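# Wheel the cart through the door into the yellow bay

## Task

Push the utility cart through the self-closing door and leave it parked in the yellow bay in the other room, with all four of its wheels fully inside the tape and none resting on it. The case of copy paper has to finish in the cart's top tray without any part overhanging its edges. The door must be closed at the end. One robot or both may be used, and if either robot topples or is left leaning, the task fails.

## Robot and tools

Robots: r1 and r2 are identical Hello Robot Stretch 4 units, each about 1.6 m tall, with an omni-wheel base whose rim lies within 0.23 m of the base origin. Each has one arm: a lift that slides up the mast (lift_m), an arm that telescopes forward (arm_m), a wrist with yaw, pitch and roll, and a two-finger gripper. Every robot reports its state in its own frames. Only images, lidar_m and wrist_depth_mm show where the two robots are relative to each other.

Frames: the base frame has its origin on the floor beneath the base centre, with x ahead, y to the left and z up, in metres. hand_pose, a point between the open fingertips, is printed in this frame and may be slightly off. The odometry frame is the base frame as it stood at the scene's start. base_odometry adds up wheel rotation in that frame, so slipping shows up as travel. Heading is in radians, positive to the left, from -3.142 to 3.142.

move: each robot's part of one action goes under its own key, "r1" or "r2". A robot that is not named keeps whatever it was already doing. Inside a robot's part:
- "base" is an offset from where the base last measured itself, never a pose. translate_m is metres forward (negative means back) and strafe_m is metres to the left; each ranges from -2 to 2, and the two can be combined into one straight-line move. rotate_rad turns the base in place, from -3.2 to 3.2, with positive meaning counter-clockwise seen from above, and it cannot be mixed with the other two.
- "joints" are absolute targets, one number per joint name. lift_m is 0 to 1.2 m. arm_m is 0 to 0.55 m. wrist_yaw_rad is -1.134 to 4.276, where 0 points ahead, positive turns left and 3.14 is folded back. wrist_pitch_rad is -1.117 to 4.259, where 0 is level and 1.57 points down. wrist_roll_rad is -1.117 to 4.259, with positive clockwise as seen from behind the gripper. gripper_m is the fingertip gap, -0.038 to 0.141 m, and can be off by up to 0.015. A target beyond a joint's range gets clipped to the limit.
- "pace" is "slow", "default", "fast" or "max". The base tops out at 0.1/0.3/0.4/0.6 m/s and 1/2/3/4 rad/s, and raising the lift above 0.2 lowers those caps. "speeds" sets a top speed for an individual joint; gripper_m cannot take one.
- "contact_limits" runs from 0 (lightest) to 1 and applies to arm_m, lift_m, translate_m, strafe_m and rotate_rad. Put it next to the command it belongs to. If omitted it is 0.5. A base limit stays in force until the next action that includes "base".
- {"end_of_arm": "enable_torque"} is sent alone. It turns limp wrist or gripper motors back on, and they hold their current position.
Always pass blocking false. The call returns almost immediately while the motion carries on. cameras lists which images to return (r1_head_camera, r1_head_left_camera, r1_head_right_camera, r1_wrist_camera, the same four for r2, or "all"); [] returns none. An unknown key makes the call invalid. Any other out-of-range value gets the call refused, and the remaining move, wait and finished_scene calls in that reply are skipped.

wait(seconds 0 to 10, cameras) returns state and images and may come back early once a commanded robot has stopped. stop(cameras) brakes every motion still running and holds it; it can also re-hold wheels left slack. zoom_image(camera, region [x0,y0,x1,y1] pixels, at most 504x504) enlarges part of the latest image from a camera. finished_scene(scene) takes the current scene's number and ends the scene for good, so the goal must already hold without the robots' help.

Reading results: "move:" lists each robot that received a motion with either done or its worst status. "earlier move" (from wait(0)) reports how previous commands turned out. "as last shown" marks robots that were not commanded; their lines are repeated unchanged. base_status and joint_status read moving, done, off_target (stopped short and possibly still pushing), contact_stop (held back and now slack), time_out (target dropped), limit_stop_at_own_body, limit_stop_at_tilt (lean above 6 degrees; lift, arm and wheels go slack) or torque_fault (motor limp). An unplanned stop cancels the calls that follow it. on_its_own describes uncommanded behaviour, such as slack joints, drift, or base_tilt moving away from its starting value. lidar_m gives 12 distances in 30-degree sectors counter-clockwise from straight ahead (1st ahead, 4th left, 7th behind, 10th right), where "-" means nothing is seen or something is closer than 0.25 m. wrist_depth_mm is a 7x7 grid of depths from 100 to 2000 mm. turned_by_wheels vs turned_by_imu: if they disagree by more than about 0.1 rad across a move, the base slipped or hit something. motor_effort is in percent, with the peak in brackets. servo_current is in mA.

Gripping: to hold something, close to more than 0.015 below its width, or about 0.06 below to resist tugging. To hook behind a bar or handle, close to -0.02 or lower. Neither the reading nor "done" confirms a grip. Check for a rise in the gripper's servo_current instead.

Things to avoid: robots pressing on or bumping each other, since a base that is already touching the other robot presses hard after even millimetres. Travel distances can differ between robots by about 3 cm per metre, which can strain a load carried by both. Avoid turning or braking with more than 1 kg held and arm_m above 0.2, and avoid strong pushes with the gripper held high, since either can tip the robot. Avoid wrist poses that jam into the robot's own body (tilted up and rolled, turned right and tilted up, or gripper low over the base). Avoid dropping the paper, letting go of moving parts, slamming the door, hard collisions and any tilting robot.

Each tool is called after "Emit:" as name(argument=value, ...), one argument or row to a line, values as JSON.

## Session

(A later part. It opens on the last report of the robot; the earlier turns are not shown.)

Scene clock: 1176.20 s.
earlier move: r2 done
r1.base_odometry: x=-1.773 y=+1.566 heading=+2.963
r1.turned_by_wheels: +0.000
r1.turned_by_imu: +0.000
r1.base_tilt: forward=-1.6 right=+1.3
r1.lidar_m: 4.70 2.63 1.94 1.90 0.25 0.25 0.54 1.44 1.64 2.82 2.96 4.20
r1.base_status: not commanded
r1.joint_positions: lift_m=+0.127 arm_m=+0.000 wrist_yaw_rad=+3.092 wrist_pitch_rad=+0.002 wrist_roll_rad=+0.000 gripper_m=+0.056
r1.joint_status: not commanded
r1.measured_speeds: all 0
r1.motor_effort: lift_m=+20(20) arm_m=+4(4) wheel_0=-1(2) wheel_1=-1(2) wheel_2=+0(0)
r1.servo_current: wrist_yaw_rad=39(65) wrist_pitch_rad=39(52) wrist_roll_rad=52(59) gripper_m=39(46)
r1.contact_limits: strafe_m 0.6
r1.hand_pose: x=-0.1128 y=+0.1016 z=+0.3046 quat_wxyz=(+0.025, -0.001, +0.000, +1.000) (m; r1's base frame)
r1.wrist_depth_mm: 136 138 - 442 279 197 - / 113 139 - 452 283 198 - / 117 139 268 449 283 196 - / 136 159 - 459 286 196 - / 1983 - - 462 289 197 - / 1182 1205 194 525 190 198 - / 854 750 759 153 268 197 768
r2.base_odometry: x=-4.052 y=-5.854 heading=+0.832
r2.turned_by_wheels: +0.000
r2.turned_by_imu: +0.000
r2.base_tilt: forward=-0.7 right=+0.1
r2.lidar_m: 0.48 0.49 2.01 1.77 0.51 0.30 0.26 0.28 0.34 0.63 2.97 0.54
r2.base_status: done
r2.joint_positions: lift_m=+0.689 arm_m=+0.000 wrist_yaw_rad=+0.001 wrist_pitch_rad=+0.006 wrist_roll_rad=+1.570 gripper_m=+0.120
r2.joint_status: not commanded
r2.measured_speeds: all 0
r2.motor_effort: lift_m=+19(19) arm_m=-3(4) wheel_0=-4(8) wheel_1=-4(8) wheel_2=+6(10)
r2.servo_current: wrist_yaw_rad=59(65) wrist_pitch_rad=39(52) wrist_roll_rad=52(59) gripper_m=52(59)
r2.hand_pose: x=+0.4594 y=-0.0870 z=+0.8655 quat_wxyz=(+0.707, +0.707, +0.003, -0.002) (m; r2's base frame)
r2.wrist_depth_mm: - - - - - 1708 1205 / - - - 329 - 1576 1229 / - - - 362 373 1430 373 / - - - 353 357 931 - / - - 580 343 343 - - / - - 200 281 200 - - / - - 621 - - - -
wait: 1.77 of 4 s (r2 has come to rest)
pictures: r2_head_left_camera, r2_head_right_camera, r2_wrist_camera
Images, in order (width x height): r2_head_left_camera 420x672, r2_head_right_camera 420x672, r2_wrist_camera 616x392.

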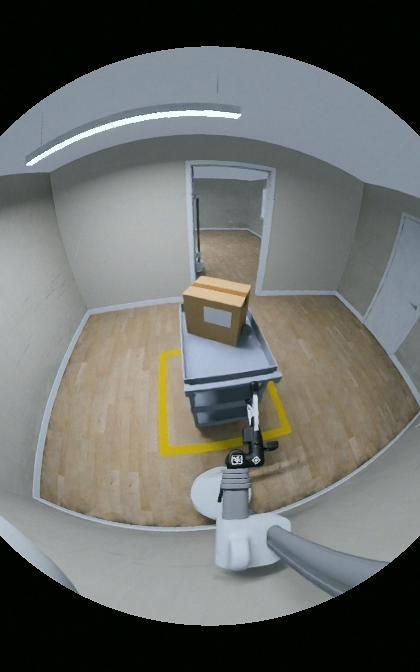

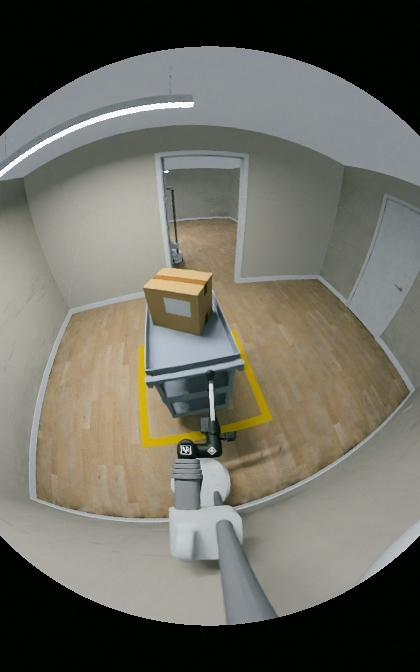

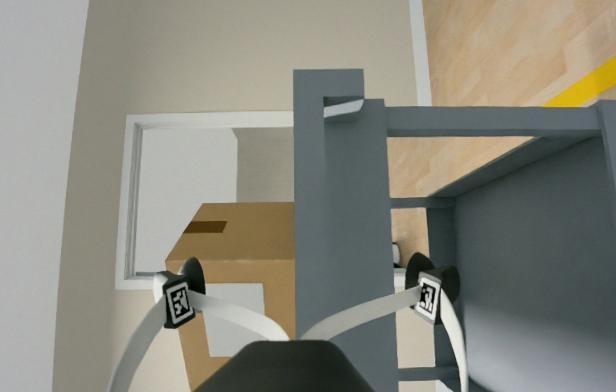

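Emit:
move(
  r1={"base":{"translate_m":1.3}},
  r2={"base":{"translate_m":-0.02,"strafe_m":0.75},"pace":"slow"},
  blocking=false,
  cameras=[],
)

Emit:
wait(
  seconds=9,
  cameras=[],
)

Emit:
wait(
  seconds=6,
  cameras=["r2_head_camera","r2_head_right_camera","r1_head_right_camera"],
)

Emit:
zoom_image(
  camera="r2_head_right_camera",
  region=[150, 260, 370, 490],
)

Scene clock: 1185.13 s.
move: r1 moving; r2 moving
r1.base_odometry: x=-1.804 y=+1.571 heading=+2.963
r1.turned_by_wheels: +0.000
r1.turned_by_imu: +0.000
r1.base_tilt: forward=-1.6 right=+1.2
r1.lidar_m: 4.67 2.60 1.99 1.90 0.25 0.25 0.57 1.48 1.68 2.81 2.96 4.18
r1.base_status: translate_m moving
r1.joint_positions: lift_m=+0.127 arm_m=+0.000 wrist_yaw_rad=+3.092 wrist_pitch_rad=+0.002 wrist_roll_rad=+0.000 gripper_m=+0.056
r1.joint_status: not commanded
r1.measured_speeds: translate_m=+0.122 strafe_m=+0.001 rotate_rad=-0.002 lift_m=+0.000 arm_m=+0.000 wrist_yaw_rad=+0.000 wrist_pitch_rad=+0.000 wrist_roll_rad=+0.000
r1.motor_effort: lift_m=+20(20) arm_m=+4(4) wheel_0=+3(6) wheel_1=+8(9) wheel_2=-7(8)
r1.servo_current: wrist_yaw_rad=52(59) wrist_pitch_rad=39(52) wrist_roll_rad=59(65) gripper_m=46(46)
r1.hand_pose: x=-0.1128 y=+0.1016 z=+0.3046 quat_wxyz=(+0.025, -0.001, +0.000, +1.000) (m; r1's base frame)
r1.wrist_depth_mm: 136 138 - 433 271 220 - / 113 139 - 442 273 220 - / 116 139 264 442 273 220 - / 136 157 - 449 276 220 - / - - - 517 277 220 - / 1205 1205 194 521 190 223 1025 / 854 759 759 154 258 221 820
r2.base_odometry: x=-4.062 y=-5.845 heading=+0.833
r2.turned_by_wheels: +0.001
r2.turned_by_imu: +0.001
r2.base_tilt: forward=-0.7 right=+0.0
r2.lidar_m: 0.48 0.50 1.99 1.76 0.50 0.30 0.26 0.27 0.32 0.66 3.01 0.52
r2.base_status: translate_m moving; strafe_m moving
r2.joint_positions: lift_m=+0.689 arm_m=+0.000 wrist_yaw_rad=+0.001 wrist_pitch_rad=+0.006 wrist_roll_rad=+1.570 gripper_m=+0.120
r2.joint_status: not commanded
r2.measured_speeds: translate_m=-0.001 strafe_m=+0.055 rotate_rad=+0.001 lift_m=+0.000 arm_m=+0.000 wrist_yaw_rad=+0.000 wrist_pitch_rad=+0.000 wrist_roll_rad=+0.000
r2.motor_effort: lift_m=+19(19) arm_m=-3(4) wheel_0=-6(9) wheel_1=+7(9) wheel_2=+8(8)
r2.servo_current: wrist_yaw_rad=39(59) wrist_pitch_rad=52(52) wrist_roll_rad=52(52) gripper_m=52(59)
r2.hand_pose: x=+0.4594 y=-0.0870 z=+0.8655 quat_wxyz=(+0.707, +0.707, +0.003, -0.002) (m; r2's base frame)
r2.wrist_depth_mm: - - - - - 1661 1182 / - - - 310 377 1430 1138 / - - - 359 375 1618 492 / - - - 351 355 917 - / - - 574 342 345 - - / - - 200 279 200 - - / - - 621 - - - -
pictures: none
No camera images: "cameras" was empty.

Scene clock: 1190.47 s.
earlier move: r1 done; r2 moving
r1.base_odometry: x=-3.052 y=+1.797 heading=+2.963
r1.turned_by_wheels: +0.000
r1.turned_by_imu: +0.000
r1.base_tilt: forward=-1.6 right=+1.3
r1.lidar_m: 3.41 2.52 1.89 1.84 1.95 2.42 2.34 2.30 2.94 2.88 3.05 3.52
r1.base_status: done
r1.joint_positions: lift_m=+0.127 arm_m=+0.000 wrist_yaw_rad=+3.092 wrist_pitch_rad=+0.002 wrist_roll_rad=+0.000 gripper_m=+0.056
r1.joint_status: not commanded
r1.measured_speeds: all 0
r1.motor_effort: lift_m=+20(20) arm_m=+4(4) wheel_0=+1(11) wheel_1=+2(15) wheel_2=-1(10)
r1.servo_current: wrist_yaw_rad=52(65) wrist_pitch_rad=33(52) wrist_roll_rad=52(72) gripper_m=33(52)
r1.hand_pose: x=-0.1128 y=+0.1016 z=+0.3046 quat_wxyz=(+0.025, -0.001, +0.000, +1.000) (m; r1's base frame)
r1.wrist_depth_mm: - 138 - - - - - / 110 138 - - - - - / 116 138 254 - - - - / 136 154 - - - - - / 1921 - - - - - - / 1182 1182 194 1205 187 1182 1098 / 854 750 750 809 788 768 798
r2.base_odometry: x=-4.460 y=-5.501 heading=+0.833
r2.turned_by_wheels: +0.000
r2.turned_by_imu: +0.001
r2.base_tilt: forward=-0.7 right=+0.0
r2.lidar_m: 0.99 2.27 1.40 1.25 0.68 0.41 0.36 0.36 0.45 0.87 0.75 0.58
r2.base_status: translate_m moving; strafe_m moving
r2.joint_positions: lift_m=+0.689 arm_m=+0.000 wrist_yaw_rad=+0.001 wrist_pitch_rad=+0.006 wrist_roll_rad=+1.570 gripper_m=+0.120
r2.joint_status: not commanded
r2.measured_speeds: translate_m=-0.001 strafe_m=+0.101 rotate_rad=+0.000 lift_m=+0.000 arm_m=+0.000 wrist_yaw_rad=+0.000 wrist_pitch_rad=+0.000 wrist_roll_rad=+0.000
r2.motor_effort: lift_m=+19(19) arm_m=-3(4) wheel_0=-6(10) wheel_1=+5(9) wheel_2=+7(9)
r2.servo_current: wrist_yaw_rad=33(59) wrist_pitch_rad=46(52) wrist_roll_rad=52(59) gripper_m=52(59)
r2.hand_pose: x=+0.4594 y=-0.0870 z=+0.8655 quat_wxyz=(+0.707, +0.707, +0.003, -0.002) (m; r2's base frame)
r2.wrist_depth_mm: - - 615 387 410 - - / - - 654 559 - 891 488 / - - - - - 1537 1060 / - - - - - 1708 1205 / - - - - - 1576 1205 / - - 199 - 200 1499 1182 / - - - - - 1756 1205
wait: 5.33 of 9 s (r1 has come to rest)
pictures: none
No camera images: "cameras" was empty.

Scene clock: 1193.30 s.
earlier move: r2 done
r1.base_odometry: x=-3.052 y=+1.797 heading=+2.963
r1.turned_by_wheels: +0.000
r1.turned_by_imu: +0.000
r1.base_tilt: forward=-1.6 right=+1.3
r1.lidar_m: 3.41 2.52 1.90 1.84 1.95 2.41 2.33 2.54 2.95 2.87 3.05 3.51
r1.base_status: done
r1.joint_positions: lift_m=+0.127 arm_m=+0.000 wrist_yaw_rad=+3.092 wrist_pitch_rad=+0.002 wrist_roll_rad=+0.000 gripper_m=+0.056
r1.joint_status: not commanded
r1.measured_speeds: all 0
r1.motor_effort: lift_m=+20(20) arm_m=+4(5) wheel_0=+1(11) wheel_1=+1(15) wheel_2=-1(10)
r1.servo_current: wrist_yaw_rad=39(72) wrist_pitch_rad=52(52) wrist_roll_rad=46(72) gripper_m=39(52)
r1.hand_pose: x=-0.1128 y=+0.1016 z=+0.3046 quat_wxyz=(+0.025, -0.001, +0.000, +1.000) (m; r1's base frame)
r1.wrist_depth_mm: - 138 - - - - - / 110 138 - - - - - / 116 139 254 - - - - / 136 154 - - - - - / 1863 - - - - - - / 1182 1205 193 1182 187 1138 1138 / 842 759 750 809 778 778 820
r2.base_odometry: x=-4.620 y=-5.364 heading=+0.832
r2.turned_by_wheels: +0.000
r2.turned_by_imu: +0.000
r2.base_tilt: forward=-0.7 right=+0.1
r2.lidar_m: 2.40 1.89 1.17 1.03 0.74 0.44 0.39 0.39 0.50 0.96 0.73 0.75
r2.base_status: done
r2.joint_positions: lift_m=+0.689 arm_m=+0.000 wrist_yaw_rad=+0.001 wrist_pitch_rad=+0.006 wrist_roll_rad=+1.570 gripper_m=+0.120
r2.joint_status: not commanded
r2.measured_speeds: all 0
r2.motor_effort: lift_m=+19(19) arm_m=-3(4) wheel_0=-5(10) wheel_1=+4(9) wheel_2=+6(9)
r2.servo_current: wrist_yaw_rad=59(59) wrist_pitch_rad=46(52) wrist_roll_rad=39(65) gripper_m=46(59)
r2.hand_pose: x=+0.4594 y=-0.0870 z=+0.8655 quat_wxyz=(+0.707, +0.707, +0.003, -0.002) (m; r2's base frame)
r2.wrist_depth_mm: - - - - - 1397 931 / - - - - - 1708 1205 / - - - - - 1708 1205 / - - - - - 1756 1205 / - - - - - 1576 1205 / - - 198 - 200 1499 1205 / - - - - - 1756 1182
wait: 2.83 of 6 s (r2 has come to rest)
pictures: r1_head_right_camera, r2_head_camera, r2_head_right_camera
Images, in order (width x height): r1_head_right_camera 420x672, r2_head_camera 420x560, r2_head_right_camera 420x672.

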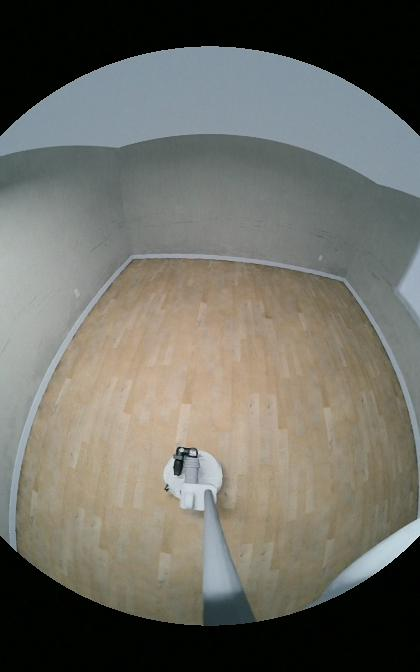

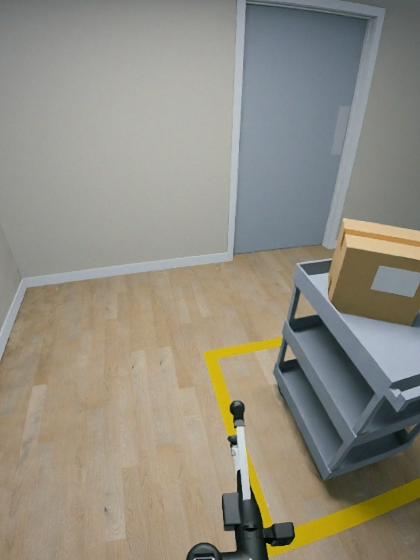

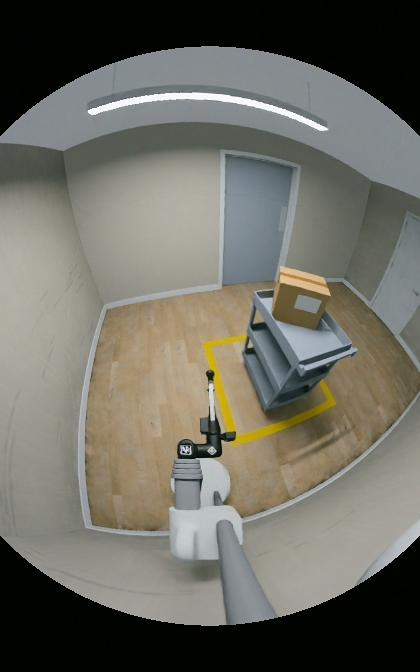

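Scaled by 2.191 from the camera's 420x672 image, which has a finer 600x960 frame.

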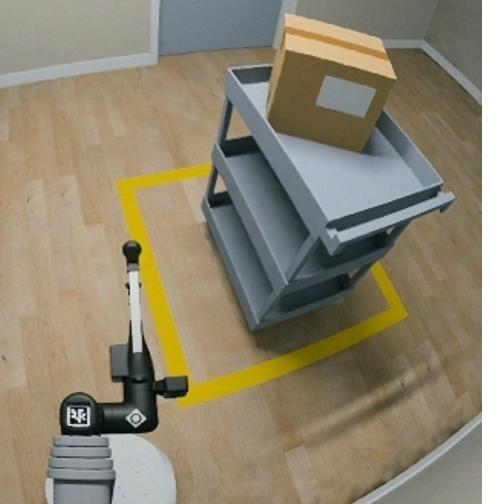

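Emit:
move(
  r2={"base":{"translate_m":1.1,"strafe_m":0.45}},
  blocking=false,
  cameras=[],
)

Emit:
wait(
  seconds=8,
  cameras=[],
)

Emit:
move(
  r2={"base":{"rotate_rad":-1.2},"pace":"slow"},
  blocking=false,
  cameras=[],
)

Emit:
wait(
  seconds=5,
  cameras=["r2_head_camera","r2_head_right_camera"],
)

Scene clock: 1205.83 s.
move: r2 moving
r1: as last shown
r1.lidar_m: 3.41 2.51 1.92 1.83 1.96 2.44 2.36 2.51 2.95 2.88 3.04 3.50
r1.motor_effort: lift_m=+20(20) arm_m=+4(4) wheel_0=+1(2) wheel_1=+2(2) wheel_2=-1(1)
r1.servo_current: wrist_yaw_rad=59(59) wrist_pitch_rad=39(46) wrist_roll_rad=39(78) gripper_m=46(46)
r1.wrist_depth_mm: - 138 - - - - - / 110 138 - - - - - / 116 139 254 - - - - / 136 153 - - - - - / - - - - - - - / 1205 1205 193 1182 188 1160 1118 / 842 759 750 798 798 768 809
r2.base_odometry: x=-4.608 y=-5.332 heading=+0.833
r2.turned_by_wheels: +0.000
r2.turned_by_imu: +0.001
r2.base_tilt: forward=-0.7 right=+0.1
r2.lidar_m: 2.39 1.88 1.19 1.03 0.79 0.49 0.41 0.41 0.51 1.02 0.72 0.78
r2.base_status: translate_m moving; strafe_m moving
r2.joint_positions: lift_m=+0.689 arm_m=+0.000 wrist_yaw_rad=+0.001 wrist_pitch_rad=+0.006 wrist_roll_rad=+1.570 gripper_m=+0.120
r2.joint_status: not commanded
r2.measured_speeds: translate_m=+0.121 strafe_m=+0.050 rotate_rad=+0.001 lift_m=+0.000 arm_m=+0.000 wrist_yaw_rad=+0.000 wrist_pitch_rad=+0.000 wrist_roll_rad=+0.000
r2.motor_effort: lift_m=+19(19) arm_m=-3(4) wheel_0=+6(7) wheel_1=+10(11) wheel_2=-12(13)
r2.servo_current: wrist_yaw_rad=59(59) wrist_pitch_rad=52(52) wrist_roll_rad=39(59) gripper_m=52(52)
r2.hand_pose: x=+0.4594 y=-0.0870 z=+0.8655 quat_wxyz=(+0.707, +0.707, +0.003, -0.002) (m; r2's base frame)
r2.wrist_depth_mm: - - - - - 1397 904 / - - - - - 1708 1182 / - - - - - 1708 1182 / - - - - - 1708 1205 / - - - - - 1576 1182 / - - 199 - 200 1499 1205 / - - - - - 1756 1182
pictures: none
No camera images: "cameras" was empty.

Scene clock: 1210.70 s.
earlier move: r2 done
r1.base_odometry: x=-3.052 y=+1.797 heading=+2.963
r1.turned_by_wheels: +0.000
r1.turned_by_imu: +0.000
r1.base_tilt: forward=-1.6 right=+1.3
r1.lidar_m: 3.40 2.51 1.91 1.85 1.95 2.43 2.35 2.53 2.99 2.88 3.04 3.53
r1.base_status: not commanded
r1.joint_positions: lift_m=+0.127 arm_m=+0.000 wrist_yaw_rad=+3.092 wrist_pitch_rad=+0.002 wrist_roll_rad=+0.000 gripper_m=+0.056
r1.joint_status: not commanded
r1.measured_speeds: all 0
r1.motor_effort: lift_m=+20(20) arm_m=+4(4) wheel_0=+1(2) wheel_1=+2(2) wheel_2=-1(1)
r1.servo_current: wrist_yaw_rad=46(65) wrist_pitch_rad=39(52) wrist_roll_rad=33(78) gripper_m=52(52)
r1.hand_pose: x=-0.1128 y=+0.1016 z=+0.3046 quat_wxyz=(+0.025, -0.001, +0.000, +1.000) (m; r1's base frame)
r1.wrist_depth_mm: - 138 - - - - - / 110 138 - - - - - / 116 139 254 - - - - / 135 154 - - - - - / 1983 - - - - - - / 1205 1182 193 1182 188 1160 1160 / 854 759 759 809 788 768 809
r2.base_odometry: x=-4.212 y=-4.247 heading=+0.833
r2.turned_by_wheels: +0.000
r2.turned_by_imu: +0.002
r2.base_tilt: forward=-0.6 right=+0.1
r2.lidar_m: 1.24 1.26 0.91 0.80 0.82 1.00 1.56 1.56 0.94 0.85 2.36 1.42
r2.base_status: done
r2.joint_positions: lift_m=+0.689 arm_m=+0.000 wrist_yaw_rad=+0.001 wrist_pitch_rad=+0.006 wrist_roll_rad=+1.570 gripper_m=+0.120
r2.joint_status: not commanded
r2.measured_speeds: all 0
r2.motor_effort: lift_m=+19(19) arm_m=-3(4) wheel_0=+3(9) wheel_1=+1(11) wheel_2=-3(13)
r2.servo_current: wrist_yaw_rad=52(59) wrist_pitch_rad=46(52) wrist_roll_rad=46(65) gripper_m=52(59)
r2.hand_pose: x=+0.4594 y=-0.0870 z=+0.8655 quat_wxyz=(+0.707, +0.707, +0.003, -0.002) (m; r2's base frame)
r2.wrist_depth_mm: - - - - - - - / - - - - - - - / - - - - - - - / - - - - - - - / - - - - - - - / - 185 190 - 185 - - / - - - - - - -
wait: 4.87 of 8 s (r2 has come to rest)
pictures: none
No camera images: "cameras" was empty.

Scene clock: 1211.20 s.
move: r2 moving
r1: as last shown
r1.lidar_m: 3.41 2.54 1.91 1.84 1.95 2.40 2.35 2.53 2.97 2.88 3.04 3.51
r1.servo_current: wrist_yaw_rad=46(65) wrist_pitch_rad=39(46) wrist_roll_rad=52(59) gripper_m=39(52)
r1.wrist_depth_mm: - 138 - - - - - / 110 138 - - - - - / 116 139 253 - - - - / 135 153 - - - - - / 1983 - - - - - - / 1205 1229 195 1205 187 1160 1138 / 842 759 750 798 788 778 820
r2.base_odometry: x=-4.212 y=-4.247 heading=+0.707
r2.turned_by_wheels: -0.125
r2.turned_by_imu: -0.122
r2.base_tilt: forward=-0.7 right=+0.1
r2.lidar_m: 1.24 1.24 0.98 0.80 0.79 0.92 1.51 1.55 1.00 0.83 2.80 1.51
r2.base_status: rotate_rad moving
r2.joint_positions: lift_m=+0.689 arm_m=+0.000 wrist_yaw_rad=+0.001 wrist_pitch_rad=+0.006 wrist_roll_rad=+1.570 gripper_m=+0.120
r2.joint_status: not commanded
r2.measured_speeds: translate_m=+0.000 strafe_m=-0.001 rotate_rad=-0.484 lift_m=+0.000 arm_m=+0.000 wrist_yaw_rad=+0.000 wrist_pitch_rad=+0.000 wrist_roll_rad=+0.000
r2.motor_effort: lift_m=+19(19) arm_m=-3(4) wheel_0=+7(8) wheel_1=+8(9) wheel_2=+8(9)
r2.servo_current: wrist_yaw_rad=46(65) wrist_pitch_rad=46(52) wrist_roll_rad=46(59) gripper_m=52(59)
r2.hand_pose: x=+0.4594 y=-0.0870 z=+0.8655 quat_wxyz=(+0.707, +0.707, +0.003, -0.002) (m; r2's base frame)
r2.wrist_depth_mm: - - - - - - 1182 / - - - - - - 1118 / - - - - - - 1098 / - - - - - - - / - - - - - - - / - 186 190 - 186 - - / - - - - - - -
pictures: none
No camera images: "cameras" was empty.

Scene clock: 1213.17 s.
earlier move: r2 done
r1.base_odometry: x=-3.052 y=+1.797 heading=+2.963
r1.turned_by_wheels: +0.000
r1.turned_by_imu: +0.000
r1.base_tilt: forward=-1.6 right=+1.2
r1.lidar_m: 3.41 2.51 1.88 1.85 1.95 2.42 2.34 2.55 2.95 2.89 3.07 3.49
r1.base_status: not commanded
r1.joint_positions: lift_m=+0.127 arm_m=+0.000 wrist_yaw_rad=+3.092 wrist_pitch_rad=+0.002 wrist_roll_rad=+0.000 gripper_m=+0.056
r1.joint_status: not commanded
r1.measured_speeds: all 0
r1.motor_effort: lift_m=+20(20) arm_m=+4(4) wheel_0=+1(2) wheel_1=+2(2) wheel_2=-1(1)
r1.servo_current: wrist_yaw_rad=59(72) wrist_pitch_rad=46(52) wrist_roll_rad=26(72) gripper_m=39(52)
r1.hand_pose: x=-0.1128 y=+0.1016 z=+0.3046 quat_wxyz=(+0.025, -0.001, +0.000, +1.000) (m; r1's base frame)
r1.wrist_depth_mm: - 138 - - - - - / 109 138 - - - - - / 116 139 253 - - - - / 135 153 - - - - - / 1921 - - - - - - / 1182 1205 194 1205 187 1182 1138 / 854 759 759 809 778 778 809
r2.base_odometry: x=-4.212 y=-4.247 heading=-0.367
r2.turned_by_wheels: -1.074
r2.turned_by_imu: -1.045
r2.base_tilt: forward=-0.7 right=+0.0
r2.lidar_m: 2.91 1.53 1.25 1.24 0.99 0.81 0.81 0.91 1.49 1.54 1.04 0.85
r2.base_status: done
r2.joint_positions: lift_m=+0.689 arm_m=+0.000 wrist_yaw_rad=+0.001 wrist_pitch_rad=+0.006 wrist_roll_rad=+1.570 gripper_m=+0.120
r2.joint_status: not commanded
r2.measured_speeds: all 0
r2.motor_effort: lift_m=+19(19) arm_m=-3(4) wheel_0=+3(9) wheel_1=+3(9) wheel_2=+6(10)
r2.servo_current: wrist_yaw_rad=46(65) wrist_pitch_rad=46(52) wrist_roll_rad=26(59) gripper_m=52(59)
r2.hand_pose: x=+0.4594 y=-0.0870 z=+0.8655 quat_wxyz=(+0.707, +0.707, +0.003, -0.002) (m; r2's base frame)
r2.wrist_depth_mm: - - 640 564 - 559 - / - - 707 683 - 991 - / - - - - - 1756 1205 / - - - - - 1756 1205 / - - - - - 1618 1229 / - - 198 - 200 1537 1205 / - - - - - 1756 1205
wait: 1.97 of 5 s (r2 has come to rest)
pictures: r2_head_camera, r2_head_right_camera
Images, in order (width x height): r2_head_camera 420x560, r2_head_right_camera 420x672.

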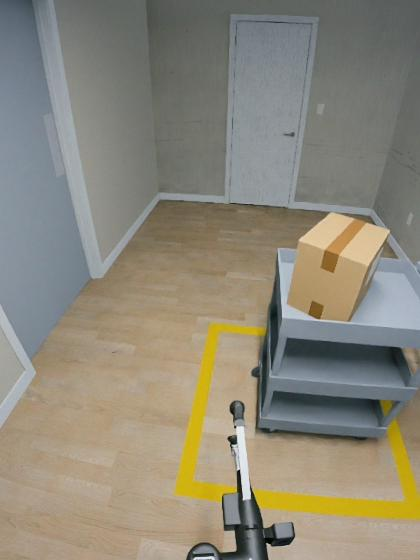

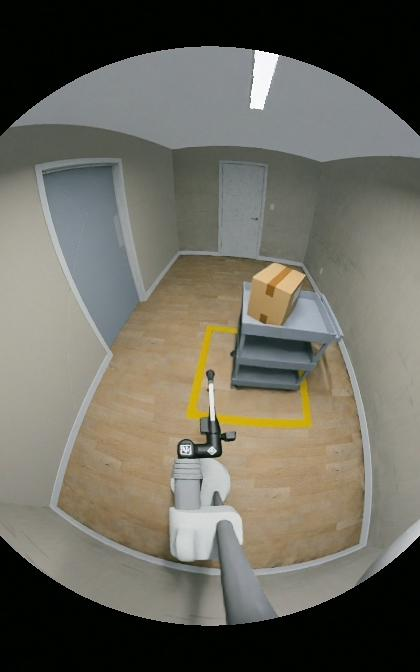

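Emit:
zoom_image(
  camera="r2_head_camera",
  region=[170, 200, 420, 520],
)

Scaled by 1.575 from the camera's 420x560 image, which has a finer 1200x1600 frame.

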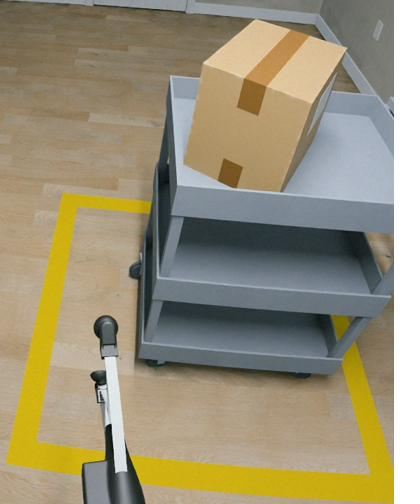

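Emit:
zoom_image(
  camera="r2_head_right_camera",
  region=[20, 130, 180, 370],
)

Scaled by 2.100 from the camera's 420x672 image, which has a finer 600x960 frame.

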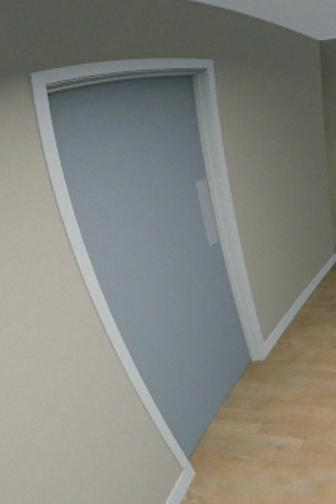

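Shut.

Emit:
finished_scene(
  scene=1,
)

The scene is finished: the task was done.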